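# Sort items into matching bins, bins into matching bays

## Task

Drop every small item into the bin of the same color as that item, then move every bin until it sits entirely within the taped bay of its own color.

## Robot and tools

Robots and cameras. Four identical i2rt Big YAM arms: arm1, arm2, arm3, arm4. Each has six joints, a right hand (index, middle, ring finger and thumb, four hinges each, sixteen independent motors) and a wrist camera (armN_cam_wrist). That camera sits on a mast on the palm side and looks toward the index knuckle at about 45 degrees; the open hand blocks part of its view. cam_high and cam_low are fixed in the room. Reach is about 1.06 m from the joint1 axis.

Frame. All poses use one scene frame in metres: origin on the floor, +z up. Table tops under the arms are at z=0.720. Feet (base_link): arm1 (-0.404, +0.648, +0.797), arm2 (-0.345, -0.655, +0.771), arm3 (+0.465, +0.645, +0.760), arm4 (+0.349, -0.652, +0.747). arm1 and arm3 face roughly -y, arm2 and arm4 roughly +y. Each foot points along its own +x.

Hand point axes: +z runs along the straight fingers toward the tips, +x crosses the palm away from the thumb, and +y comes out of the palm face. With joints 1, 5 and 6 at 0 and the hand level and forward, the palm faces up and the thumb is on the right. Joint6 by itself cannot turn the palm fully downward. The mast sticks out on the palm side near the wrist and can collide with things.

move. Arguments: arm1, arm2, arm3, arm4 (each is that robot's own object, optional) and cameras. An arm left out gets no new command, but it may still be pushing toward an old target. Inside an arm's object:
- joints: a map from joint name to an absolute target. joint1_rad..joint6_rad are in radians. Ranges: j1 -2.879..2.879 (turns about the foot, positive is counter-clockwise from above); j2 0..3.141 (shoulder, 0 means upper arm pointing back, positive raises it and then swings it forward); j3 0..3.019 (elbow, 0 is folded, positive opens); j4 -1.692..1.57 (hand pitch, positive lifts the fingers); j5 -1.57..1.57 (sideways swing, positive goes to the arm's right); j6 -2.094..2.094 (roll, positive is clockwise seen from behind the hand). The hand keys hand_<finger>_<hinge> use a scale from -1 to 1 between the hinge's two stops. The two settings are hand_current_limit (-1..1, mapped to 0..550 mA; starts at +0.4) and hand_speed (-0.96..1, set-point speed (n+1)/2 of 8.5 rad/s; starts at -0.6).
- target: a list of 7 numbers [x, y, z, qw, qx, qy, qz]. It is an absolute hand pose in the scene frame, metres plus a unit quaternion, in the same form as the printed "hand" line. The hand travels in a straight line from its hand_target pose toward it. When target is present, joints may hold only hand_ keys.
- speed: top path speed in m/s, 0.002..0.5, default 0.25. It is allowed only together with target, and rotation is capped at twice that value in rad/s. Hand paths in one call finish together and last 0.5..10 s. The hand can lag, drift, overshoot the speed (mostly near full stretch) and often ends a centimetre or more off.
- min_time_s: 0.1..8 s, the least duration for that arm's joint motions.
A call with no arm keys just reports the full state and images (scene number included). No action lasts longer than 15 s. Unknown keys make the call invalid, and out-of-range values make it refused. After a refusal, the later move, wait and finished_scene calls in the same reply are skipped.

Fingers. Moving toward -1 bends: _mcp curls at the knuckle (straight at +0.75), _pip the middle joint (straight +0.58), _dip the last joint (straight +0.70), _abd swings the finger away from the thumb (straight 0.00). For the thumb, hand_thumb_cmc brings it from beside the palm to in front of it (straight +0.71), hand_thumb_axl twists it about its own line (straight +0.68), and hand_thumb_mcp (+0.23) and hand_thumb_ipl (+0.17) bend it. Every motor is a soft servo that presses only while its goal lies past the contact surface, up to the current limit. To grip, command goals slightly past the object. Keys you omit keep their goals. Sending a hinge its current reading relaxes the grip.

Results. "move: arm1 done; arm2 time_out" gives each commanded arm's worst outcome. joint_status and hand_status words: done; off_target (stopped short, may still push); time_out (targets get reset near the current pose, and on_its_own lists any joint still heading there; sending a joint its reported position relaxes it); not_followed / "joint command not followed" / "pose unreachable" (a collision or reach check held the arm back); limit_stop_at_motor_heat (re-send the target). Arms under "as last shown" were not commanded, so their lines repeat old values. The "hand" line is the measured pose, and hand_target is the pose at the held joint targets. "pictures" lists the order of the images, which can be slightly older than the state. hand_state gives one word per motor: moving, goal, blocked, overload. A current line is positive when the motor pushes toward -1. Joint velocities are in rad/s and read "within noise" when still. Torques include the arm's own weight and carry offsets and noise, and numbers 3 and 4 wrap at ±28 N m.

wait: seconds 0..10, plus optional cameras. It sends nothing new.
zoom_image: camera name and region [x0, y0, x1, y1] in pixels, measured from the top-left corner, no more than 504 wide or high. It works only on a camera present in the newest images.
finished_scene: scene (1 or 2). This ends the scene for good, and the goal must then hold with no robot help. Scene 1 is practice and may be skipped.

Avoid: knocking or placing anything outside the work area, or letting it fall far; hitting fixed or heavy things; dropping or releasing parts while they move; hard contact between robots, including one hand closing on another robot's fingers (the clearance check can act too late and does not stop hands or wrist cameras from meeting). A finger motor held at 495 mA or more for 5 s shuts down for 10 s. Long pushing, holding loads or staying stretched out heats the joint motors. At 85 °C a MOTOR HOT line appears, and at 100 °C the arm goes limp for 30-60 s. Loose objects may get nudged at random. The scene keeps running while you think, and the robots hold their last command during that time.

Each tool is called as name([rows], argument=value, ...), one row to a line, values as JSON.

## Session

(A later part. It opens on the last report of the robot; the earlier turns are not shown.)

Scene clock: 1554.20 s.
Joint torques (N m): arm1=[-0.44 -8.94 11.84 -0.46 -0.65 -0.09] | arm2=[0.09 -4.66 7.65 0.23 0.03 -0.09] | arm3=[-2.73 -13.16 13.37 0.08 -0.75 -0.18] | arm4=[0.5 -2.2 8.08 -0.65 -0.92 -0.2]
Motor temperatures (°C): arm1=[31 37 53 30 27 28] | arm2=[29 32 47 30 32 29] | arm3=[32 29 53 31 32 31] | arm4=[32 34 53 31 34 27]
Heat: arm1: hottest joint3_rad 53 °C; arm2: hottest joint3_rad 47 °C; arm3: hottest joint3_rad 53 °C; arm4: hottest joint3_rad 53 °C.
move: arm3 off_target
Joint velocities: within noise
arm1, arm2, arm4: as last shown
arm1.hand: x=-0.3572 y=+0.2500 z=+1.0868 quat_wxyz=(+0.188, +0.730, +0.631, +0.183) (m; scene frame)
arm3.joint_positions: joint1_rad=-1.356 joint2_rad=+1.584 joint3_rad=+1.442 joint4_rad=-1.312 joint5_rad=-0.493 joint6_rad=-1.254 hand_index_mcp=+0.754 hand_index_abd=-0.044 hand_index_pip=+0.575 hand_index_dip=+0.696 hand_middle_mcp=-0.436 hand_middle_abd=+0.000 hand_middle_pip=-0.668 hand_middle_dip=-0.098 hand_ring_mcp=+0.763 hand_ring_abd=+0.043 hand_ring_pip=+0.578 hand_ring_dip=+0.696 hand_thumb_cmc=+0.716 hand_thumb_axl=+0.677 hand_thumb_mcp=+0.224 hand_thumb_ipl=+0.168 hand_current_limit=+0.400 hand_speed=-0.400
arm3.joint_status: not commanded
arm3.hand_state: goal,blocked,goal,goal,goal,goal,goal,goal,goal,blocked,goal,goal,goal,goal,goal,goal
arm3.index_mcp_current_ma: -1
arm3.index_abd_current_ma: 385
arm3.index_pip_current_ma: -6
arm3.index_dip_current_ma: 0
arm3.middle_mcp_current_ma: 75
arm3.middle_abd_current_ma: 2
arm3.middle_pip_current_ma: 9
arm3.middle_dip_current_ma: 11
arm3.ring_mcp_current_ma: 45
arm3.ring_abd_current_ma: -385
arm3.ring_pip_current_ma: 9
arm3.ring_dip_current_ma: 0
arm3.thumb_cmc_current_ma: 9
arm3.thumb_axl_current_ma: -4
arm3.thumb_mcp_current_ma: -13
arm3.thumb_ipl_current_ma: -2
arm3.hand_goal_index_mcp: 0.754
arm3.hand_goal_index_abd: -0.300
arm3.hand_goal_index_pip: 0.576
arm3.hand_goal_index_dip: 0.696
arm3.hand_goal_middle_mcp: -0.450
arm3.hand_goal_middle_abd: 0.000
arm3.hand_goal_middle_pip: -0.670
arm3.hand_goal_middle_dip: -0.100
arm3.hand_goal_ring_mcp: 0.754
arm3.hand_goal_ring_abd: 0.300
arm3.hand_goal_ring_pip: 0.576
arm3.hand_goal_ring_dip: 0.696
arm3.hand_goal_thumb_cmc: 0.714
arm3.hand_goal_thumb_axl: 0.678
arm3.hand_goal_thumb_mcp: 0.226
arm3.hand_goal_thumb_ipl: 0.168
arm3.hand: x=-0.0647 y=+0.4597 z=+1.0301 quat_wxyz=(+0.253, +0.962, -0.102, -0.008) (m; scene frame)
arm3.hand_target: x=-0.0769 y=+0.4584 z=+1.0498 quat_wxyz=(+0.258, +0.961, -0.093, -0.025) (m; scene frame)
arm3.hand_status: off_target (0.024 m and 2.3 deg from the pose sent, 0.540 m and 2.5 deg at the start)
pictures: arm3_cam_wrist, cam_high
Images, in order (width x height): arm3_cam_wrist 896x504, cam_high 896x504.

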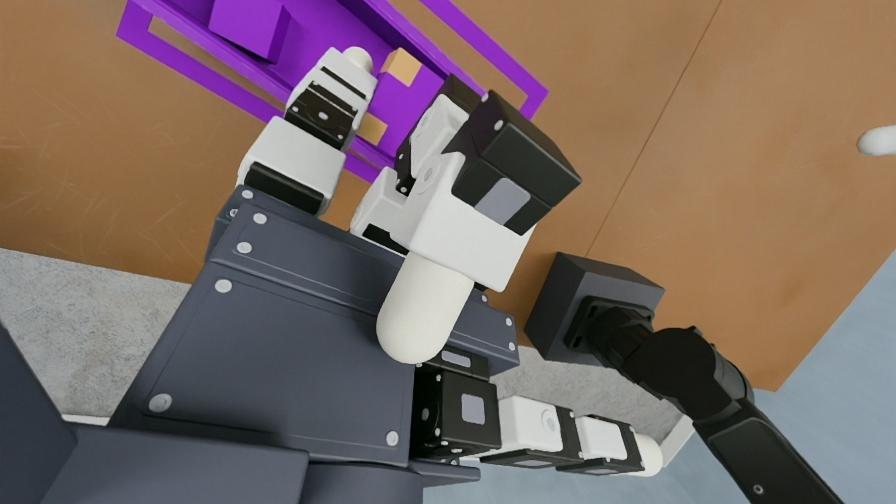

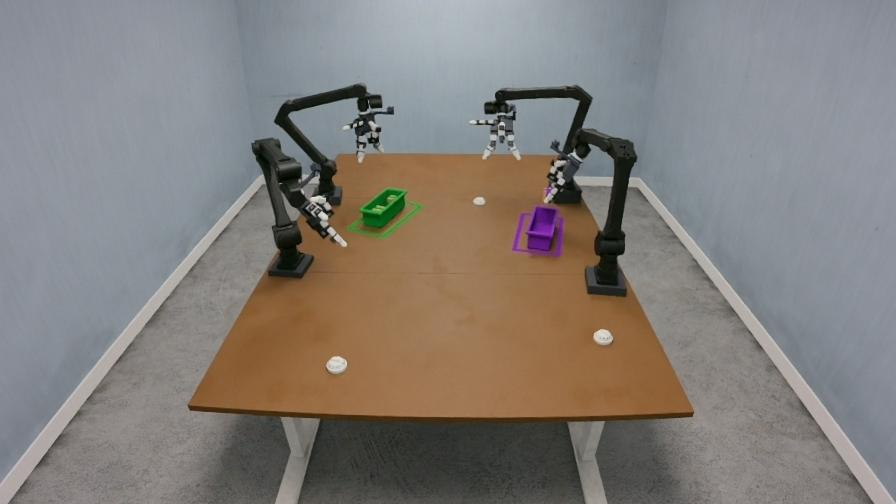

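move(cameras=["cam_high","arm3_cam_wrist"])

Scene clock: 1574.33 s.
Joint torques (N m): arm1=[-0.56 -9 11.85 -0.43 -0.65 -0.1] | arm2=[0.15 -4.6 7.6 0.35 0.09 -0.07] | arm3=[-2.26 -12.98 13.37 0.08 -0.76 -0.21] | arm4=[0.44 -2.26 8.09 -0.65 -0.92 -0.19]
Motor temperatures (°C): arm1=[31 37 53 30 27 28] | arm2=[29 31 47 30 32 29] | arm3=[32 29 56 31 33 31] | arm4=[32 34 51 31 34 27]
Heat: arm1: hottest joint3_rad 53 °C; arm2: hottest joint3_rad 47 °C; arm3: hottest joint3_rad 56 °C; arm4: hottest joint3_rad 51 °C.
Joint velocities: within noise
arm1.joint_positions: joint1_rad=-0.383 joint2_rad=+1.345 joint3_rad=+1.229 joint4_rad=-1.589 joint5_rad=-0.532 joint6_rad=-1.778 hand_index_mcp=+0.760 hand_index_abd=+0.494 hand_index_pip=+0.581 hand_index_dip=+0.696 hand_middle_mcp=-0.435 hand_middle_abd=+0.001 hand_middle_pip=-0.668 hand_middle_dip=-0.097 hand_ring_mcp=+0.756 hand_ring_abd=-0.500 hand_ring_pip=+0.574 hand_ring_dip=+0.693 hand_thumb_cmc=+0.719 hand_thumb_axl=+0.677 hand_thumb_mcp=+0.223 hand_thumb_ipl=+0.168 hand_current_limit=+0.400 hand_speed=-0.600
arm1.joint_status: not commanded
arm1.hand_state: goal,goal,goal,goal,goal,goal,goal,goal,goal,goal,goal,goal,goal,goal,goal,goal
arm1.index_mcp_current_ma: 30
arm1.index_abd_current_ma: -24
arm1.index_pip_current_ma: 21
arm1.index_dip_current_ma: 1
arm1.middle_mcp_current_ma: 74
arm1.middle_abd_current_ma: 3
arm1.middle_pip_current_ma: 7
arm1.middle_dip_current_ma: 12
arm1.ring_mcp_current_ma: 11
arm1.ring_abd_current_ma: 0
arm1.ring_pip_current_ma: -7
arm1.ring_dip_current_ma: -13
arm1.thumb_cmc_current_ma: 20
arm1.thumb_axl_current_ma: -4
arm1.thumb_mcp_current_ma: -19
arm1.thumb_ipl_current_ma: -2
arm1.hand_goal_index_mcp: 0.754
arm1.hand_goal_index_abd: 0.500
arm1.hand_goal_index_pip: 0.576
arm1.hand_goal_index_dip: 0.696
arm1.hand_goal_middle_mcp: -0.450
arm1.hand_goal_middle_abd: 0.000
arm1.hand_goal_middle_pip: -0.670
arm1.hand_goal_middle_dip: -0.100
arm1.hand_goal_ring_mcp: 0.754
arm1.hand_goal_ring_abd: -0.500
arm1.hand_goal_ring_pip: 0.576
arm1.hand_goal_ring_dip: 0.696
arm1.hand_goal_thumb_cmc: 0.714
arm1.hand_goal_thumb_axl: 0.678
arm1.hand_goal_thumb_mcp: 0.226
arm1.hand_goal_thumb_ipl: 0.168
arm1.hand: x=-0.3572 y=+0.2500 z=+1.0868 quat_wxyz=(+0.188, +0.730, +0.631, +0.183) (m; scene frame)
arm1.hand_target: x=-0.3600 y=+0.2406 z=+1.0998 quat_wxyz=(+0.194, +0.724, +0.640, +0.171) (m; scene frame)
arm1.hand_status: not commanded
arm2.joint_positions: joint1_rad=-0.052 joint2_rad=+0.923 joint3_rad=+1.116 joint4_rad=-1.685 joint5_rad=+0.018 joint6_rad=+0.622 hand_index_mcp=+0.756 hand_index_abd=+0.494 hand_index_pip=+0.575 hand_index_dip=+0.694 hand_middle_mcp=-0.436 hand_middle_abd=+0.000 hand_middle_pip=-0.669 hand_middle_dip=-0.098 hand_ring_mcp=+0.756 hand_ring_abd=-0.494 hand_ring_pip=+0.579 hand_ring_dip=+0.699 hand_thumb_cmc=+0.718 hand_thumb_axl=+0.677 hand_thumb_mcp=+0.223 hand_thumb_ipl=+0.168 hand_current_limit=+0.400 hand_speed=-0.600
arm2.joint_status: not commanded
arm2.hand_state: goal,goal,goal,goal,goal,goal,goal,goal,goal,goal,goal,goal,goal,goal,goal,goal
arm2.index_mcp_current_ma: 3
arm2.index_abd_current_ma: -11
arm2.index_pip_current_ma: -2
arm2.index_dip_current_ma: -4
arm2.middle_mcp_current_ma: 37
arm2.middle_abd_current_ma: 0
arm2.middle_pip_current_ma: 2
arm2.middle_dip_current_ma: 3
arm2.ring_mcp_current_ma: 4
arm2.ring_abd_current_ma: 9
arm2.ring_pip_current_ma: 4
arm2.ring_dip_current_ma: 5
arm2.thumb_cmc_current_ma: 6
arm2.thumb_axl_current_ma: -1
arm2.thumb_mcp_current_ma: -6
arm2.thumb_ipl_current_ma: 0
arm2.hand_goal_index_mcp: 0.754
arm2.hand_goal_index_abd: 0.500
arm2.hand_goal_index_pip: 0.576
arm2.hand_goal_index_dip: 0.696
arm2.hand_goal_middle_mcp: -0.450
arm2.hand_goal_middle_abd: 0.000
arm2.hand_goal_middle_pip: -0.670
arm2.hand_goal_middle_dip: -0.100
arm2.hand_goal_ring_mcp: 0.754
arm2.hand_goal_ring_abd: -0.500
arm2.hand_goal_ring_pip: 0.576
arm2.hand_goal_ring_dip: 0.696
arm2.hand_goal_thumb_cmc: 0.714
arm2.hand_goal_thumb_axl: 0.678
arm2.hand_goal_thumb_mcp: 0.226
arm2.hand_goal_thumb_ipl: 0.168
arm2.hand: x=-0.2982 y=-0.3556 z=+1.0794 quat_wxyz=(-0.006, +0.268, +0.962, +0.045) (m; scene frame)
arm2.hand_target: x=-0.2999 y=-0.3595 z=+1.0792 quat_wxyz=(-0.007, +0.262, +0.964, +0.042) (m; scene frame)
arm2.hand_status: not commanded
arm3.joint_positions: joint1_rad=-1.356 joint2_rad=+1.584 joint3_rad=+1.442 joint4_rad=-1.312 joint5_rad=-0.493 joint6_rad=-1.255 hand_index_mcp=+0.754 hand_index_abd=-0.044 hand_index_pip=+0.575 hand_index_dip=+0.696 hand_middle_mcp=-0.436 hand_middle_abd=+0.000 hand_middle_pip=-0.668 hand_middle_dip=-0.098 hand_ring_mcp=+0.763 hand_ring_abd=+0.043 hand_ring_pip=+0.578 hand_ring_dip=+0.696 hand_thumb_cmc=+0.716 hand_thumb_axl=+0.677 hand_thumb_mcp=+0.224 hand_thumb_ipl=+0.168 hand_current_limit=+0.400 hand_speed=-0.400
arm3.joint_status: not commanded
arm3.hand_state: goal,blocked,goal,goal,goal,goal,goal,goal,goal,blocked,goal,goal,goal,goal,goal,goal
arm3.index_mcp_current_ma: -1
arm3.index_abd_current_ma: 385
arm3.index_pip_current_ma: -6
arm3.index_dip_current_ma: 0
arm3.middle_mcp_current_ma: 75
arm3.middle_abd_current_ma: 2
arm3.middle_pip_current_ma: 9
arm3.middle_dip_current_ma: 11
arm3.ring_mcp_current_ma: 45
arm3.ring_abd_current_ma: -385
arm3.ring_pip_current_ma: 9
arm3.ring_dip_current_ma: 0
arm3.thumb_cmc_current_ma: 9
arm3.thumb_axl_current_ma: -4
arm3.thumb_mcp_current_ma: -13
arm3.thumb_ipl_current_ma: -2
arm3.hand_goal_index_mcp: 0.754
arm3.hand_goal_index_abd: -0.300
arm3.hand_goal_index_pip: 0.576
arm3.hand_goal_index_dip: 0.696
arm3.hand_goal_middle_mcp: -0.450
arm3.hand_goal_middle_abd: 0.000
arm3.hand_goal_middle_pip: -0.670
arm3.hand_goal_middle_dip: -0.100
arm3.hand_goal_ring_mcp: 0.754
arm3.hand_goal_ring_abd: 0.300
arm3.hand_goal_ring_pip: 0.576
arm3.hand_goal_ring_dip: 0.696
arm3.hand_goal_thumb_cmc: 0.714
arm3.hand_goal_thumb_axl: 0.678
arm3.hand_goal_thumb_mcp: 0.226
arm3.hand_goal_thumb_ipl: 0.168
arm3.hand: x=-0.0646 y=+0.4597 z=+1.0301 quat_wxyz=(+0.253, +0.962, -0.102, -0.008) (m; scene frame)
arm3.hand_target: x=-0.0769 y=+0.4584 z=+1.0498 quat_wxyz=(+0.258, +0.961, -0.093, -0.025) (m; scene frame)
arm3.hand_status: off_target (0.024 m and 2.3 deg from the pose sent, 0.540 m and 2.5 deg at the start)
arm4.joint_positions: joint1_rad=-0.920 joint2_rad=+0.910 joint3_rad=+0.971 joint4_rad=-1.693 joint5_rad=-0.525 joint6_rad=-1.737 hand_index_mcp=+0.756 hand_index_abd=+0.494 hand_index_pip=+0.574 hand_index_dip=+0.693 hand_middle_mcp=-0.437 hand_middle_abd=+0.001 hand_middle_pip=-0.668 hand_middle_dip=-0.098 hand_ring_mcp=+0.756 hand_ring_abd=-0.495 hand_ring_pip=+0.574 hand_ring_dip=+0.693 hand_thumb_cmc=+0.717 hand_thumb_axl=+0.677 hand_thumb_mcp=+0.223 hand_thumb_ipl=+0.168 hand_current_limit=+0.750 hand_speed=-0.600
arm4.joint_status: not commanded
arm4.hand_state: goal,goal,goal,goal,goal,goal,goal,goal,goal,goal,goal,goal,goal,goal,goal,goal
arm4.index_mcp_current_ma: 0
arm4.index_abd_current_ma: -1
arm4.index_pip_current_ma: 0
arm4.index_dip_current_ma: 0
arm4.middle_mcp_current_ma: 4
arm4.middle_abd_current_ma: 0
arm4.middle_pip_current_ma: 0
arm4.middle_dip_current_ma: 0
arm4.ring_mcp_current_ma: 0
arm4.ring_abd_current_ma: 0
arm4.ring_pip_current_ma: 0
arm4.ring_dip_current_ma: 0
arm4.thumb_cmc_current_ma: 0
arm4.thumb_axl_current_ma: 0
arm4.thumb_mcp_current_ma: 0
arm4.thumb_ipl_current_ma: 0
arm4.hand_goal_index_mcp: 0.754
arm4.hand_goal_index_abd: 0.500
arm4.hand_goal_index_pip: 0.576
arm4.hand_goal_index_dip: 0.696
arm4.hand_goal_middle_mcp: -0.450
arm4.hand_goal_middle_abd: 0.000
arm4.hand_goal_middle_pip: -0.670
arm4.hand_goal_middle_dip: -0.100
arm4.hand_goal_ring_mcp: 0.754
arm4.hand_goal_ring_abd: -0.500
arm4.hand_goal_ring_pip: 0.576
arm4.hand_goal_ring_dip: 0.696
arm4.hand_goal_thumb_cmc: 0.714
arm4.hand_goal_thumb_axl: 0.678
arm4.hand_goal_thumb_mcp: 0.226
arm4.hand_goal_thumb_ipl: 0.168
arm4.hand: x=+0.4515 y=-0.3953 z=+1.0600 quat_wxyz=(-0.079, -0.333, +0.907, +0.246) (m; scene frame)
arm4.hand_target: x=+0.4500 y=-0.3992 z=+1.0594 quat_wxyz=(-0.081, -0.329, +0.908, +0.246) (m; scene frame)
arm4.hand_status: not commanded
pictures: arm3_cam_wrist, cam_high
Images, in order (width x height): arm3_cam_wrist 896x504, cam_high 896x504.

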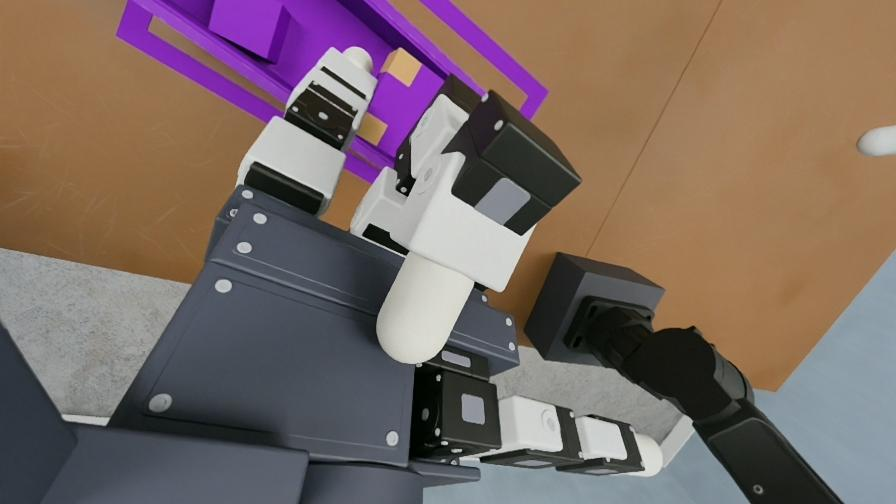

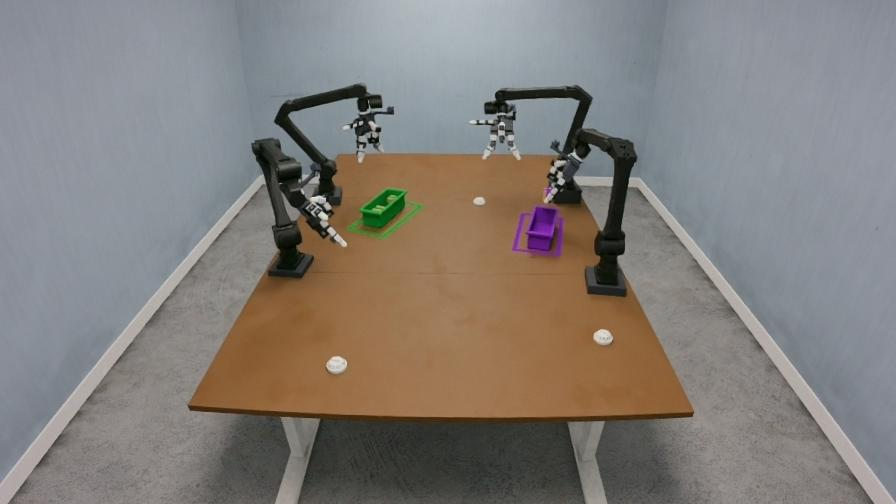

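zoom_image(camera="arm3_cam_wrist", region=[100, 0, 600, 280])

zoom_image(camera="cam_high", region=[480, 120, 620, 280])

Scaled by 1.008 from the camera's 896x504 image, which has a finer 1280x720 frame.

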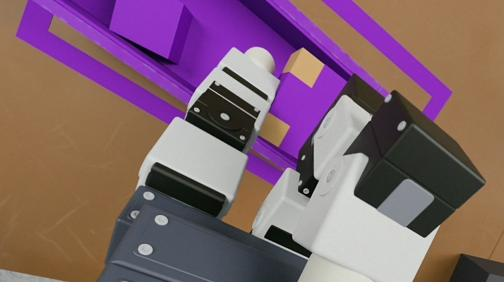

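Scaled by 3.150 from the camera's 896x504 image, which has a finer 1280x720 frame.

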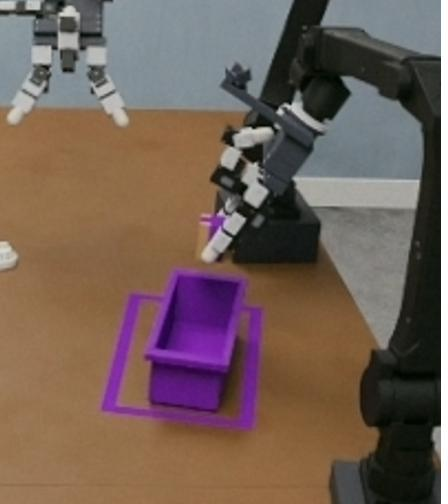

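zoom_image(camera="arm3_cam_wrist", region=[220, 0, 470, 200])

Scaled by 2.016 from the camera's 896x504 image, which has a finer 1280x720 frame.

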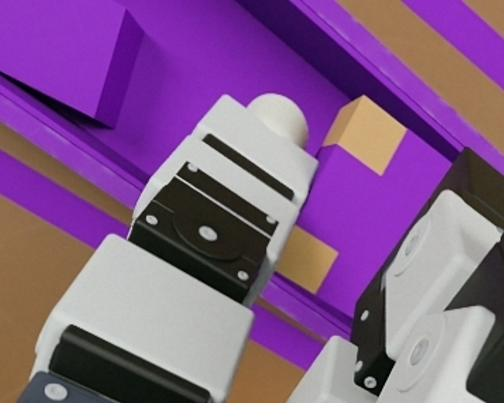

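move(arm3={"target": [-0.098, 0.443, 0.98, 0.2576, 0.9615, -0.0925, -0.0248], "speed": 0.12}, cameras=["arm3_cam_wrist","cam_high"])

zoom_image(camera="arm3_cam_wrist", region=[200, 0, 450, 200])

zoom_image(camera="cam_high", region=[500, 150, 600, 270])

Scene clock: 1673.50 s.
Joint torques (N m): arm1=[-0.5 -9 11.84 -0.44 -0.66 -0.1] | arm2=[0.32 -4.89 7.73 0.36 0.05 -0.11] | arm3=[-1.44 -14.56 9.2 1.29 -0.56 0.02] | arm4=[0.5 -2.32 8.08 -0.66 -0.93 -0.19]
Motor temperatures (°C): arm1=[31 37 55 30 28 28] | arm2=[29 31 46 30 31 29] | arm3=[32 31 58 31 33 31] | arm4=[32 33 48 31 34 27]
Heat: arm1: hottest joint3_rad 55 °C; arm2: hottest joint3_rad 46 °C; arm3: hottest joint3_rad 58 °C; arm4: hottest joint3_rad 48 °C.
move: arm3 done
Joint velocities: within noise
arm1, arm2, arm4: as last shown
arm3.joint_positions: joint1_rad=-1.337 joint2_rad=+1.676 joint3_rad=+1.414 joint4_rad=-1.163 joint5_rad=-0.493 joint6_rad=-1.248 hand_index_mcp=+0.754 hand_index_abd=-0.044 hand_index_pip=+0.575 hand_index_dip=+0.696 hand_middle_mcp=-0.436 hand_middle_abd=+0.000 hand_middle_pip=-0.668 hand_middle_dip=-0.098 hand_ring_mcp=+0.763 hand_ring_abd=+0.043 hand_ring_pip=+0.578 hand_ring_dip=+0.696 hand_thumb_cmc=+0.716 hand_thumb_axl=+0.677 hand_thumb_mcp=+0.224 hand_thumb_ipl=+0.168 hand_current_limit=+0.400 hand_speed=-0.400
arm3.joint_status: not commanded
arm3.hand_state: goal,blocked,goal,goal,goal,goal,goal,goal,goal,blocked,goal,goal,goal,goal,goal,goal
arm3.index_mcp_current_ma: -1
arm3.index_abd_current_ma: 385
arm3.index_pip_current_ma: -6
arm3.index_dip_current_ma: 0
arm3.middle_mcp_current_ma: 75
arm3.middle_abd_current_ma: 2
arm3.middle_pip_current_ma: 9
arm3.middle_dip_current_ma: 11
arm3.ring_mcp_current_ma: 45
arm3.ring_abd_current_ma: -385
arm3.ring_pip_current_ma: 9
arm3.ring_dip_current_ma: 0
arm3.thumb_cmc_current_ma: 9
arm3.thumb_axl_current_ma: -4
arm3.thumb_mcp_current_ma: -13
arm3.thumb_ipl_current_ma: -2
arm3.hand_goal_index_mcp: 0.754
arm3.hand_goal_index_abd: -0.300
arm3.hand_goal_index_pip: 0.576
arm3.hand_goal_index_dip: 0.696
arm3.hand_goal_middle_mcp: -0.450
arm3.hand_goal_middle_abd: 0.000
arm3.hand_goal_middle_pip: -0.670
arm3.hand_goal_middle_dip: -0.100
arm3.hand_goal_ring_mcp: 0.754
arm3.hand_goal_ring_abd: 0.300
arm3.hand_goal_ring_pip: 0.576
arm3.hand_goal_ring_dip: 0.696
arm3.hand_goal_thumb_cmc: 0.714
arm3.hand_goal_thumb_axl: 0.678
arm3.hand_goal_thumb_mcp: 0.226
arm3.hand_goal_thumb_ipl: 0.168
arm3.hand: x=-0.0921 y=+0.4469 z=+0.9795 quat_wxyz=(+0.255, +0.962, -0.092, -0.019) (m; scene frame)
arm3.hand_target: x=-0.0978 y=+0.4431 z=+0.9801 quat_wxyz=(+0.258, +0.961, -0.092, -0.025) (m; scene frame)
arm3.hand_status: done (0.007 m and 0.7 deg from the pose sent, 0.062 m and 2.3 deg at the start)
pictures: arm3_cam_wrist, cam_high
Images, in order (width x height): arm3_cam_wrist 896x504, cam_high 896x504.

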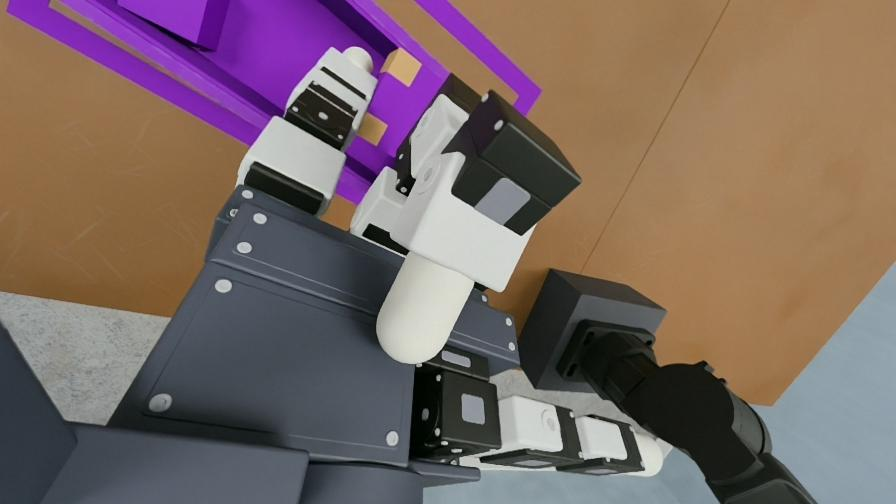

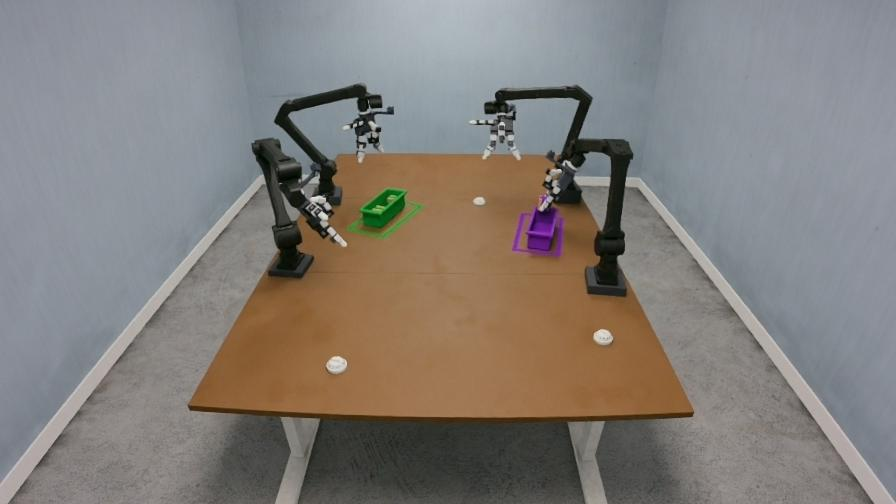

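Scaled by 2.016 from the camera's 896x504 image, which has a finer 1280x720 frame.

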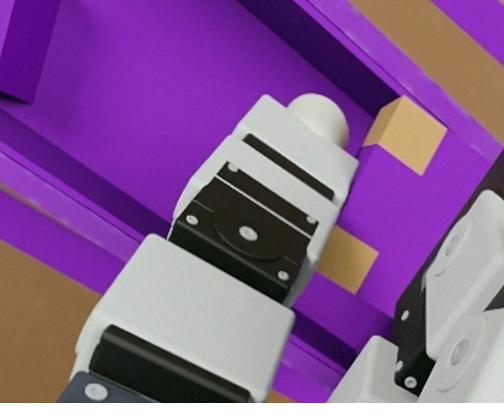

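Scaled by 4.200 from the camera's 896x504 image, which has a finer 1280x720 frame.

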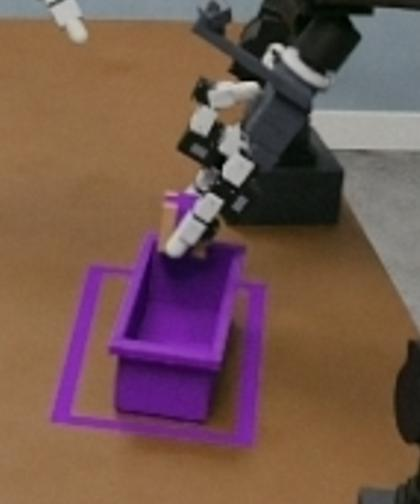

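zoom_image(camera="cam_high", region=[525, 185, 565, 225])

move(cameras=["cam_low"])

zoom_image(camera="cam_low", region=[100, 100, 604, 504])

Scaled by 12.600 from the camera's 896x504 image, which has a finer 1280x720 frame.

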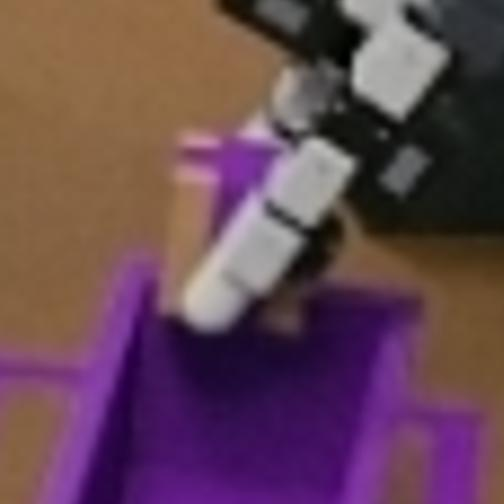

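Scene clock: 1685.50 s.
Joint torques (N m): arm1=[-0.56 -9 11.84 -0.43 -0.66 -0.1] | arm2=[0.21 -4.54 7.57 0.27 0.06 -0.06] | arm3=[-1.49 -14.39 9.28 1.32 -0.58 -0.01] | arm4=[0.38 -2.2 8.05 -0.64 -0.92 -0.19]
Motor temperatures (°C): arm1=[31 37 55 30 28 28] | arm2=[29 31 46 30 31 29] | arm3=[32 31 55 31 33 31] | arm4=[32 33 48 31 34 27]
Heat: arm1: hottest joint3_rad 55 °C; arm2: hottest joint3_rad 46 °C; arm3: hottest joint3_rad 55 °C; arm4: hottest joint3_rad 48 °C.
Joint velocities: within noise
arm1.joint_positions: joint1_rad=-0.383 joint2_rad=+1.345 joint3_rad=+1.229 joint4_rad=-1.589 joint5_rad=-0.532 joint6_rad=-1.778 hand_index_mcp=+0.760 hand_index_abd=+0.494 hand_index_pip=+0.581 hand_index_dip=+0.696 hand_middle_mcp=-0.435 hand_middle_abd=+0.001 hand_middle_pip=-0.668 hand_middle_dip=-0.097 hand_ring_mcp=+0.756 hand_ring_abd=-0.500 hand_ring_pip=+0.574 hand_ring_dip=+0.693 hand_thumb_cmc=+0.719 hand_thumb_axl=+0.677 hand_thumb_mcp=+0.223 hand_thumb_ipl=+0.168 hand_current_limit=+0.400 hand_speed=-0.600
arm1.joint_status: not commanded
arm1.hand_state: goal,goal,goal,goal,goal,goal,goal,goal,goal,goal,goal,goal,goal,goal,goal,goal
arm1.index_mcp_current_ma: 30
arm1.index_abd_current_ma: -24
arm1.index_pip_current_ma: 21
arm1.index_dip_current_ma: 1
arm1.middle_mcp_current_ma: 74
arm1.middle_abd_current_ma: 3
arm1.middle_pip_current_ma: 7
arm1.middle_dip_current_ma: 12
arm1.ring_mcp_current_ma: 11
arm1.ring_abd_current_ma: 0
arm1.ring_pip_current_ma: -7
arm1.ring_dip_current_ma: -13
arm1.thumb_cmc_current_ma: 20
arm1.thumb_axl_current_ma: -4
arm1.thumb_mcp_current_ma: -19
arm1.thumb_ipl_current_ma: -2
arm1.hand_goal_index_mcp: 0.754
arm1.hand_goal_index_abd: 0.500
arm1.hand_goal_index_pip: 0.576
arm1.hand_goal_index_dip: 0.696
arm1.hand_goal_middle_mcp: -0.450
arm1.hand_goal_middle_abd: 0.000
arm1.hand_goal_middle_pip: -0.670
arm1.hand_goal_middle_dip: -0.100
arm1.hand_goal_ring_mcp: 0.754
arm1.hand_goal_ring_abd: -0.500
arm1.hand_goal_ring_pip: 0.576
arm1.hand_goal_ring_dip: 0.696
arm1.hand_goal_thumb_cmc: 0.714
arm1.hand_goal_thumb_axl: 0.678
arm1.hand_goal_thumb_mcp: 0.226
arm1.hand_goal_thumb_ipl: 0.168
arm1.hand: x=-0.3572 y=+0.2500 z=+1.0868 quat_wxyz=(+0.188, +0.730, +0.631, +0.183) (m; scene frame)
arm1.hand_target: x=-0.3600 y=+0.2406 z=+1.0998 quat_wxyz=(+0.194, +0.724, +0.640, +0.171) (m; scene frame)
arm1.hand_status: not commanded
arm2.joint_positions: joint1_rad=-0.052 joint2_rad=+0.923 joint3_rad=+1.116 joint4_rad=-1.685 joint5_rad=+0.018 joint6_rad=+0.622 hand_index_mcp=+0.756 hand_index_abd=+0.494 hand_index_pip=+0.575 hand_index_dip=+0.694 hand_middle_mcp=-0.436 hand_middle_abd=+0.000 hand_middle_pip=-0.669 hand_middle_dip=-0.098 hand_ring_mcp=+0.756 hand_ring_abd=-0.494 hand_ring_pip=+0.579 hand_ring_dip=+0.699 hand_thumb_cmc=+0.718 hand_thumb_axl=+0.677 hand_thumb_mcp=+0.223 hand_thumb_ipl=+0.168 hand_current_limit=+0.400 hand_speed=-0.600
arm2.joint_status: not commanded
arm2.hand_state: goal,goal,goal,goal,goal,goal,goal,goal,goal,goal,goal,goal,goal,goal,goal,goal
arm2.index_mcp_current_ma: 3
arm2.index_abd_current_ma: -11
arm2.index_pip_current_ma: -2
arm2.index_dip_current_ma: -4
arm2.middle_mcp_current_ma: 37
arm2.middle_abd_current_ma: 0
arm2.middle_pip_current_ma: 2
arm2.middle_dip_current_ma: 3
arm2.ring_mcp_current_ma: 4
arm2.ring_abd_current_ma: 9
arm2.ring_pip_current_ma: 4
arm2.ring_dip_current_ma: 5
arm2.thumb_cmc_current_ma: 6
arm2.thumb_axl_current_ma: -1
arm2.thumb_mcp_current_ma: -6
arm2.thumb_ipl_current_ma: 0
arm2.hand_goal_index_mcp: 0.754
arm2.hand_goal_index_abd: 0.500
arm2.hand_goal_index_pip: 0.576
arm2.hand_goal_index_dip: 0.696
arm2.hand_goal_middle_mcp: -0.450
arm2.hand_goal_middle_abd: 0.000
arm2.hand_goal_middle_pip: -0.670
arm2.hand_goal_middle_dip: -0.100
arm2.hand_goal_ring_mcp: 0.754
arm2.hand_goal_ring_abd: -0.500
arm2.hand_goal_ring_pip: 0.576
arm2.hand_goal_ring_dip: 0.696
arm2.hand_goal_thumb_cmc: 0.714
arm2.hand_goal_thumb_axl: 0.678
arm2.hand_goal_thumb_mcp: 0.226
arm2.hand_goal_thumb_ipl: 0.168
arm2.hand: x=-0.2982 y=-0.3556 z=+1.0794 quat_wxyz=(-0.006, +0.268, +0.962, +0.045) (m; scene frame)
arm2.hand_target: x=-0.2999 y=-0.3595 z=+1.0792 quat_wxyz=(-0.007, +0.262, +0.964, +0.042) (m; scene frame)
arm2.hand_status: not commanded
arm3.joint_positions: joint1_rad=-1.337 joint2_rad=+1.676 joint3_rad=+1.414 joint4_rad=-1.163 joint5_rad=-0.493 joint6_rad=-1.248 hand_index_mcp=+0.754 hand_index_abd=-0.044 hand_index_pip=+0.575 hand_index_dip=+0.696 hand_middle_mcp=-0.436 hand_middle_abd=+0.000 hand_middle_pip=-0.668 hand_middle_dip=-0.098 hand_ring_mcp=+0.763 hand_ring_abd=+0.043 hand_ring_pip=+0.578 hand_ring_dip=+0.696 hand_thumb_cmc=+0.716 hand_thumb_axl=+0.677 hand_thumb_mcp=+0.224 hand_thumb_ipl=+0.168 hand_current_limit=+0.400 hand_speed=-0.400
arm3.joint_status: not commanded
arm3.hand_state: goal,blocked,goal,goal,goal,goal,goal,goal,goal,blocked,goal,goal,goal,goal,goal,goal
arm3.index_mcp_current_ma: -1
arm3.index_abd_current_ma: 385
arm3.index_pip_current_ma: -6
arm3.index_dip_current_ma: 0
arm3.middle_mcp_current_ma: 75
arm3.middle_abd_current_ma: 2
arm3.middle_pip_current_ma: 9
arm3.middle_dip_current_ma: 11
arm3.ring_mcp_current_ma: 45
arm3.ring_abd_current_ma: -385
arm3.ring_pip_current_ma: 9
arm3.ring_dip_current_ma: 0
arm3.thumb_cmc_current_ma: 9
arm3.thumb_axl_current_ma: -4
arm3.thumb_mcp_current_ma: -13
arm3.thumb_ipl_current_ma: -2
arm3.hand_goal_index_mcp: 0.754
arm3.hand_goal_index_abd: -0.300
arm3.hand_goal_index_pip: 0.576
arm3.hand_goal_index_dip: 0.696
arm3.hand_goal_middle_mcp: -0.450
arm3.hand_goal_middle_abd: 0.000
arm3.hand_goal_middle_pip: -0.670
arm3.hand_goal_middle_dip: -0.100
arm3.hand_goal_ring_mcp: 0.754
arm3.hand_goal_ring_abd: 0.300
arm3.hand_goal_ring_pip: 0.576
arm3.hand_goal_ring_dip: 0.696
arm3.hand_goal_thumb_cmc: 0.714
arm3.hand_goal_thumb_axl: 0.678
arm3.hand_goal_thumb_mcp: 0.226
arm3.hand_goal_thumb_ipl: 0.168
arm3.hand: x=-0.0921 y=+0.4469 z=+0.9795 quat_wxyz=(+0.255, +0.962, -0.093, -0.019) (m; scene frame)
arm3.hand_target: x=-0.0978 y=+0.4431 z=+0.9801 quat_wxyz=(+0.258, +0.961, -0.093, -0.025) (m; scene frame)
arm3.hand_status: done (0.007 m and 0.7 deg from the pose sent, 0.062 m and 2.3 deg at the start)
arm4.joint_positions: joint1_rad=-0.920 joint2_rad=+0.910 joint3_rad=+0.971 joint4_rad=-1.693 joint5_rad=-0.525 joint6_rad=-1.737 hand_index_mcp=+0.756 hand_index_abd=+0.494 hand_index_pip=+0.574 hand_index_dip=+0.693 hand_middle_mcp=-0.437 hand_middle_abd=+0.001 hand_middle_pip=-0.668 hand_middle_dip=-0.098 hand_ring_mcp=+0.756 hand_ring_abd=-0.495 hand_ring_pip=+0.574 hand_ring_dip=+0.693 hand_thumb_cmc=+0.717 hand_thumb_axl=+0.677 hand_thumb_mcp=+0.223 hand_thumb_ipl=+0.168 hand_current_limit=+0.750 hand_speed=-0.600
arm4.joint_status: not commanded
arm4.hand_state: goal,goal,goal,goal,goal,goal,goal,goal,goal,goal,goal,goal,goal,goal,goal,goal
arm4.index_mcp_current_ma: 0
arm4.index_abd_current_ma: -1
arm4.index_pip_current_ma: 0
arm4.index_dip_current_ma: 0
arm4.middle_mcp_current_ma: 4
arm4.middle_abd_current_ma: 0
arm4.middle_pip_current_ma: 0
arm4.middle_dip_current_ma: 0
arm4.ring_mcp_current_ma: 0
arm4.ring_abd_current_ma: 0
arm4.ring_pip_current_ma: 0
arm4.ring_dip_current_ma: 0
arm4.thumb_cmc_current_ma: 0
arm4.thumb_axl_current_ma: 0
arm4.thumb_mcp_current_ma: 0
arm4.thumb_ipl_current_ma: 0
arm4.hand_goal_index_mcp: 0.754
arm4.hand_goal_index_abd: 0.500
arm4.hand_goal_index_pip: 0.576
arm4.hand_goal_index_dip: 0.696
arm4.hand_goal_middle_mcp: -0.450
arm4.hand_goal_middle_abd: 0.000
arm4.hand_goal_middle_pip: -0.670
arm4.hand_goal_middle_dip: -0.100
arm4.hand_goal_ring_mcp: 0.754
arm4.hand_goal_ring_abd: -0.500
arm4.hand_goal_ring_pip: 0.576
arm4.hand_goal_ring_dip: 0.696
arm4.hand_goal_thumb_cmc: 0.714
arm4.hand_goal_thumb_axl: 0.678
arm4.hand_goal_thumb_mcp: 0.226
arm4.hand_goal_thumb_ipl: 0.168
arm4.hand: x=+0.4515 y=-0.3953 z=+1.0600 quat_wxyz=(-0.079, -0.333, +0.907, +0.246) (m; scene frame)
arm4.hand_target: x=+0.4500 y=-0.3992 z=+1.0594 quat_wxyz=(-0.081, -0.329, +0.908, +0.246) (m; scene frame)
arm4.hand_status: not commanded
pictures: cam_low
Images, in order (width x height): cam_low 896x504.

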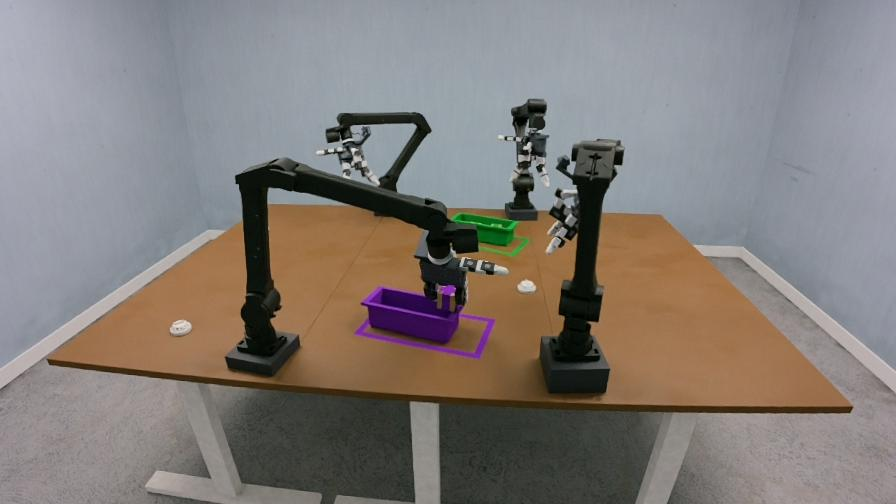

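Scaled by 1.000.

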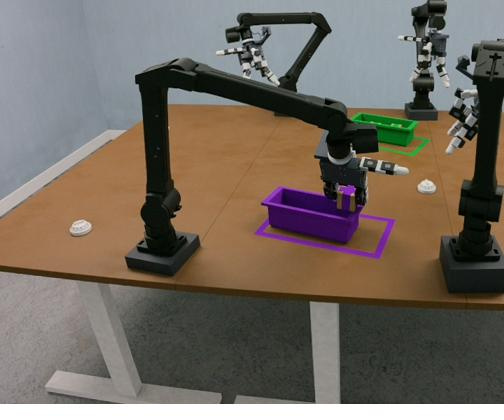

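zoom_image(camera="cam_low", region=[350, 260, 500, 360])

Scaled by 3.360 from the camera's 896x504 image, which has a finer 1280x720 frame.

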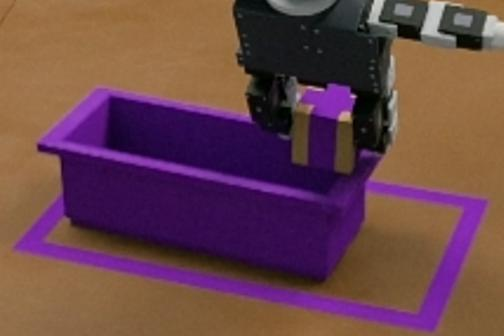

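move(arm3={"target": [-0.033, 0.435, 0.99, 0.2576, 0.9615, -0.0925, -0.0248], "speed": 0.12}, cameras=["arm3_cam_wrist","cam_high", "cam_low"])

zoom_image(camera="cam_low", region=[350, 260, 500, 360])

zoom_image(camera="cam_high", region=[510, 185, 570, 255])

zoom_image(camera="arm3_cam_wrist", region=[200, 0, 450, 200])

Scene clock: 1726.47 s.
Joint torques (N m): arm1=[-0.5 -8.94 11.82 -0.46 -0.66 -0.09] | arm2=[-0.21 -4.66 7.65 0.17 0.09 -0.09] | arm3=[-1.14 -15.27 8.59 1.29 -0.57 0.03] | arm4=[0.44 -2.26 8.1 -0.66 -0.92 -0.19]
Motor temperatures (°C): arm1=[31 36 55 30 28 28] | arm2=[29 30 46 30 31 29] | arm3=[32 31 51 31 33 31] | arm4=[32 33 47 31 34 27]
Heat: arm1: hottest joint3_rad 55 °C; arm2: hottest joint3_rad 46 °C; arm3: hottest joint3_rad 51 °C; arm4: hottest joint3_rad 47 °C.
move: arm3 off_target
Joint velocities: within noise
arm1, arm2, arm4: as last shown
arm3.joint_positions: joint1_rad=-1.303 joint2_rad=+1.540 joint3_rad=+1.240 joint4_rad=-1.136 joint5_rad=-0.488 joint6_rad=-1.212 hand_index_mcp=+0.756 hand_index_abd=-0.044 hand_index_pip=+0.575 hand_index_dip=+0.696 hand_middle_mcp=-0.436 hand_middle_abd=+0.000 hand_middle_pip=-0.668 hand_middle_dip=-0.098 hand_ring_mcp=+0.760 hand_ring_abd=+0.043 hand_ring_pip=+0.577 hand_ring_dip=+0.696 hand_thumb_cmc=+0.716 hand_thumb_axl=+0.677 hand_thumb_mcp=+0.224 hand_thumb_ipl=+0.168 hand_current_limit=+0.400 hand_speed=-0.400
arm3.joint_status: not commanded
arm3.hand_state: goal,blocked,goal,goal,goal,goal,goal,goal,goal,blocked,goal,goal,goal,goal,goal,goal
arm3.index_mcp_current_ma: 11
arm3.index_abd_current_ma: 385
arm3.index_pip_current_ma: -6
arm3.index_dip_current_ma: -1
arm3.middle_mcp_current_ma: 75
arm3.middle_abd_current_ma: 2
arm3.middle_pip_current_ma: 9
arm3.middle_dip_current_ma: 11
arm3.ring_mcp_current_ma: 33
arm3.ring_abd_current_ma: -385
arm3.ring_pip_current_ma: 5
arm3.ring_dip_current_ma: 0
arm3.thumb_cmc_current_ma: 12
arm3.thumb_axl_current_ma: -4
arm3.thumb_mcp_current_ma: -14
arm3.thumb_ipl_current_ma: -2
arm3.hand_goal_index_mcp: 0.754
arm3.hand_goal_index_abd: -0.300
arm3.hand_goal_index_pip: 0.576
arm3.hand_goal_index_dip: 0.696
arm3.hand_goal_middle_mcp: -0.450
arm3.hand_goal_middle_abd: 0.000
arm3.hand_goal_middle_pip: -0.670
arm3.hand_goal_middle_dip: -0.100
arm3.hand_goal_ring_mcp: 0.754
arm3.hand_goal_ring_abd: 0.300
arm3.hand_goal_ring_pip: 0.576
arm3.hand_goal_ring_dip: 0.696
arm3.hand_goal_thumb_cmc: 0.714
arm3.hand_goal_thumb_axl: 0.678
arm3.hand_goal_thumb_mcp: 0.226
arm3.hand_goal_thumb_ipl: 0.168
arm3.hand: x=-0.0314 y=+0.4371 z=+0.9747 quat_wxyz=(+0.253, +0.963, -0.095, -0.006) (m; scene frame)
arm3.hand_target: x=-0.0328 y=+0.4351 z=+0.9900 quat_wxyz=(+0.258, +0.961, -0.092, -0.025) (m; scene frame)
arm3.hand_status: off_target (0.016 m and 2.3 deg from the pose sent, 0.061 m and 0.7 deg at the start)
pictures: arm3_cam_wrist, cam_high, cam_low
Images, in order (width x height): arm3_cam_wrist 896x504, cam_high 896x504, cam_low 896x504.

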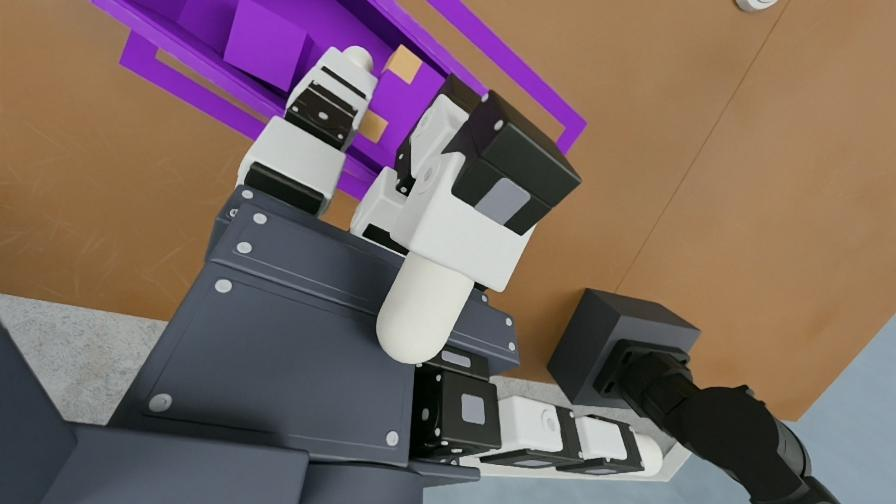

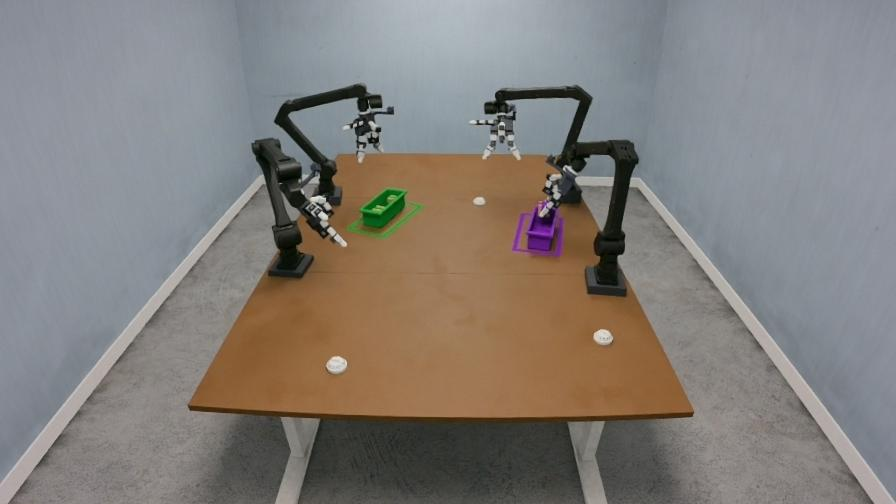

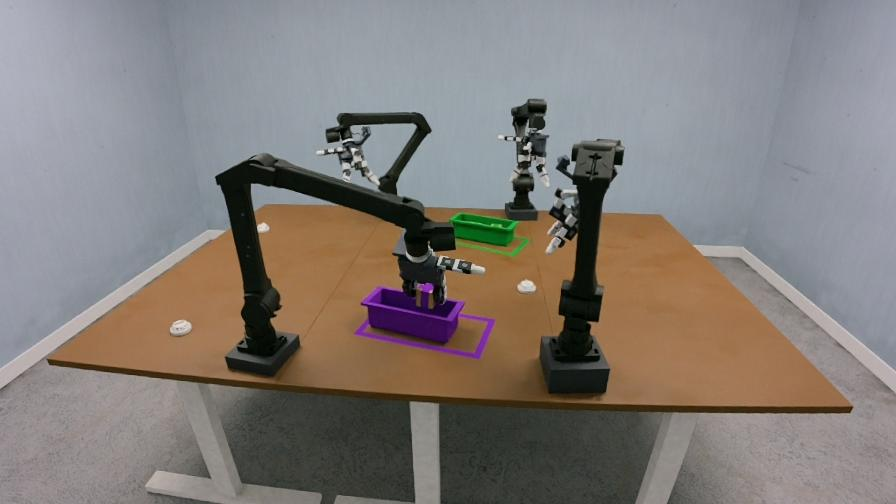

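Scaled by 3.360 from the camera's 896x504 image, which has a finer 1280x720 frame.

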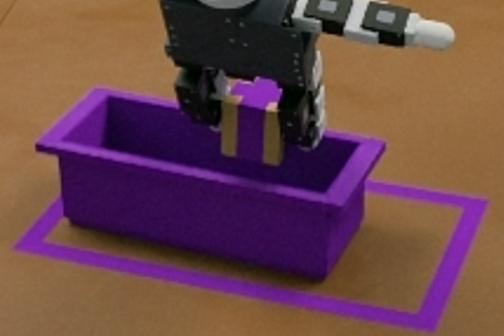

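Scaled by 7.200 from the camera's 896x504 image, which has a finer 1280x720 frame.

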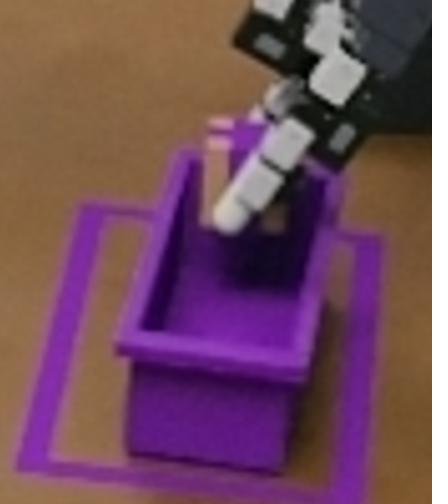

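Scaled by 2.016 from the camera's 896x504 image, which has a finer 1280x720 frame.

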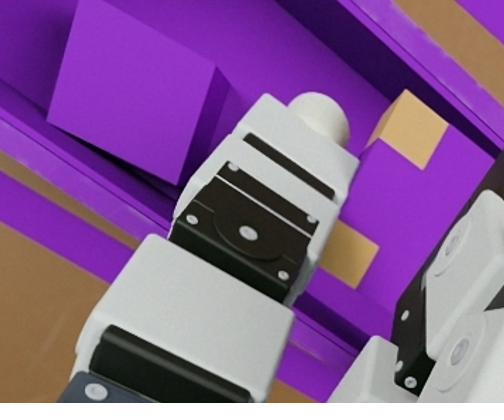

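move(arm3={"target": [-0.041, 0.447, 0.95, 0.2576, 0.9615, -0.0925, -0.0248], "speed": 0.08}, cameras=["cam_high", "cam_low"])

zoom_image(camera="cam_low", region=[350, 260, 500, 360])

zoom_image(camera="cam_high", region=[510, 185, 570, 255])

Scene clock: 1743.47 s.
Joint torques (N m): arm1=[-0.5 -9 11.86 -0.43 -0.65 -0.09] | arm2=[-0.09 -4.6 7.66 0.27 0.02 -0.11] | arm3=[-2.67 -11.81 8.62 1.25 -0.74 -0.21] | arm4=[0.44 -2.32 8.06 -0.64 -0.92 -0.19]
Motor temperatures (°C): arm1=[31 36 55 30 28 28] | arm2=[29 30 46 30 31 29] | arm3=[32 31 49 31 33 31] | arm4=[32 33 47 31 34 27]
Heat: arm1: hottest joint3_rad 55 °C; arm2: hottest joint3_rad 46 °C; arm3: hottest joint3_rad 49 °C; arm4: hottest joint3_rad 47 °C.
move: arm3 done
Joint velocities: within noise
arm1, arm2, arm4: as last shown
arm3.joint_positions: joint1_rad=-1.322 joint2_rad=+1.554 joint3_rad=+1.189 joint4_rad=-1.050 joint5_rad=-0.488 joint6_rad=-1.222 hand_index_mcp=+0.756 hand_index_abd=-0.044 hand_index_pip=+0.575 hand_index_dip=+0.696 hand_middle_mcp=-0.436 hand_middle_abd=+0.000 hand_middle_pip=-0.668 hand_middle_dip=-0.098 hand_ring_mcp=+0.761 hand_ring_abd=+0.043 hand_ring_pip=+0.577 hand_ring_dip=+0.696 hand_thumb_cmc=+0.716 hand_thumb_axl=+0.677 hand_thumb_mcp=+0.224 hand_thumb_ipl=+0.168 hand_current_limit=+0.400 hand_speed=-0.400
arm3.joint_status: not commanded
arm3.hand_state: goal,blocked,goal,goal,goal,goal,goal,goal,goal,blocked,goal,goal,goal,goal,goal,goal
arm3.index_mcp_current_ma: 12
arm3.index_abd_current_ma: 385
arm3.index_pip_current_ma: -6
arm3.index_dip_current_ma: -1
arm3.middle_mcp_current_ma: 75
arm3.middle_abd_current_ma: 2
arm3.middle_pip_current_ma: 9
arm3.middle_dip_current_ma: 11
arm3.ring_mcp_current_ma: 34
arm3.ring_abd_current_ma: -385
arm3.ring_pip_current_ma: 6
arm3.ring_dip_current_ma: 0
arm3.thumb_cmc_current_ma: 12
arm3.thumb_axl_current_ma: -4
arm3.thumb_mcp_current_ma: -14
arm3.thumb_ipl_current_ma: -2
arm3.hand_goal_index_mcp: 0.754
arm3.hand_goal_index_abd: -0.300
arm3.hand_goal_index_pip: 0.576
arm3.hand_goal_index_dip: 0.696
arm3.hand_goal_middle_mcp: -0.450
arm3.hand_goal_middle_abd: 0.000
arm3.hand_goal_middle_pip: -0.670
arm3.hand_goal_middle_dip: -0.100
arm3.hand_goal_ring_mcp: 0.754
arm3.hand_goal_ring_abd: 0.300
arm3.hand_goal_ring_pip: 0.576
arm3.hand_goal_ring_dip: 0.696
arm3.hand_goal_thumb_cmc: 0.714
arm3.hand_goal_thumb_axl: 0.678
arm3.hand_goal_thumb_mcp: 0.226
arm3.hand_goal_thumb_ipl: 0.168
arm3.hand: x=-0.0357 y=+0.4462 z=+0.9517 quat_wxyz=(+0.255, +0.962, -0.097, -0.019) (m; scene frame)
arm3.hand_target: x=-0.0410 y=+0.4471 z=+0.9501 quat_wxyz=(+0.258, +0.961, -0.093, -0.025) (m; scene frame)
arm3.hand_status: done (0.006 m and 0.9 deg from the pose sent, 0.028 m and 2.3 deg at the start)
pictures: cam_high, cam_low
Images, in order (width x height): cam_high 896x504, cam_low 896x504.

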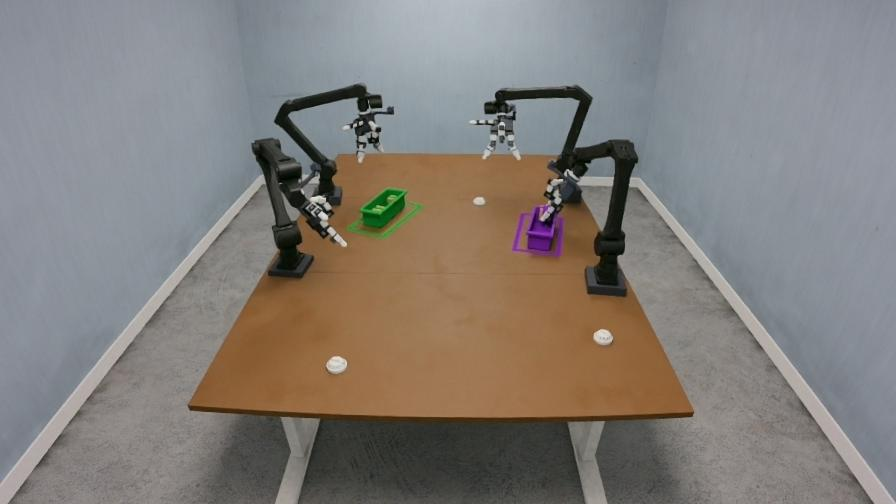

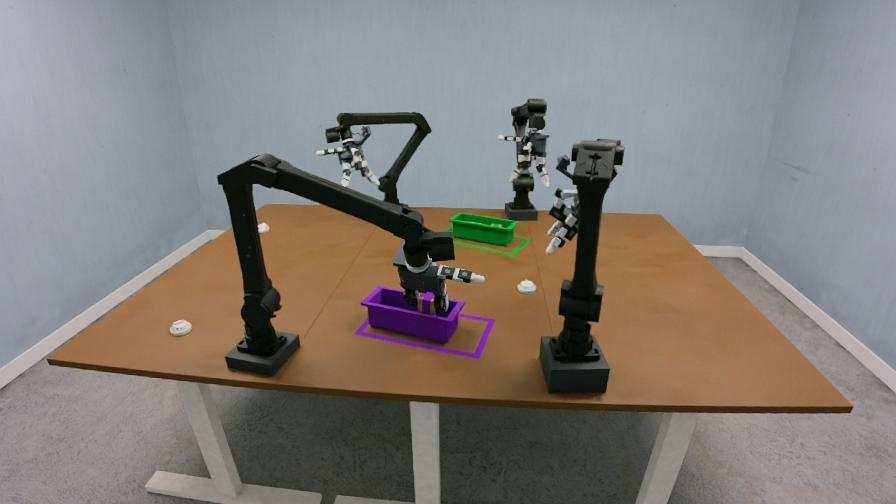

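Scaled by 3.360 from the camera's 896x504 image, which has a finer 1280x720 frame.

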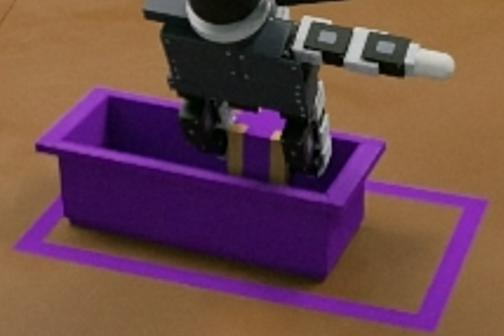

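Scaled by 7.200 from the camera's 896x504 image, which has a finer 1280x720 frame.

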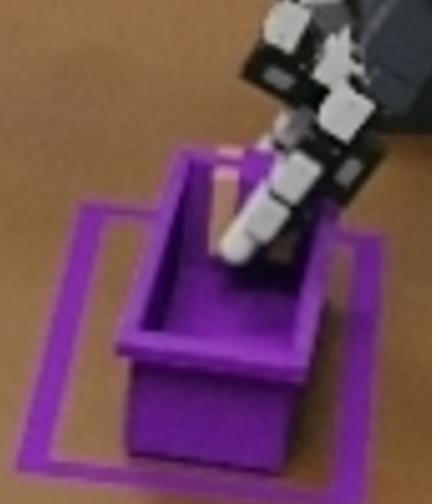

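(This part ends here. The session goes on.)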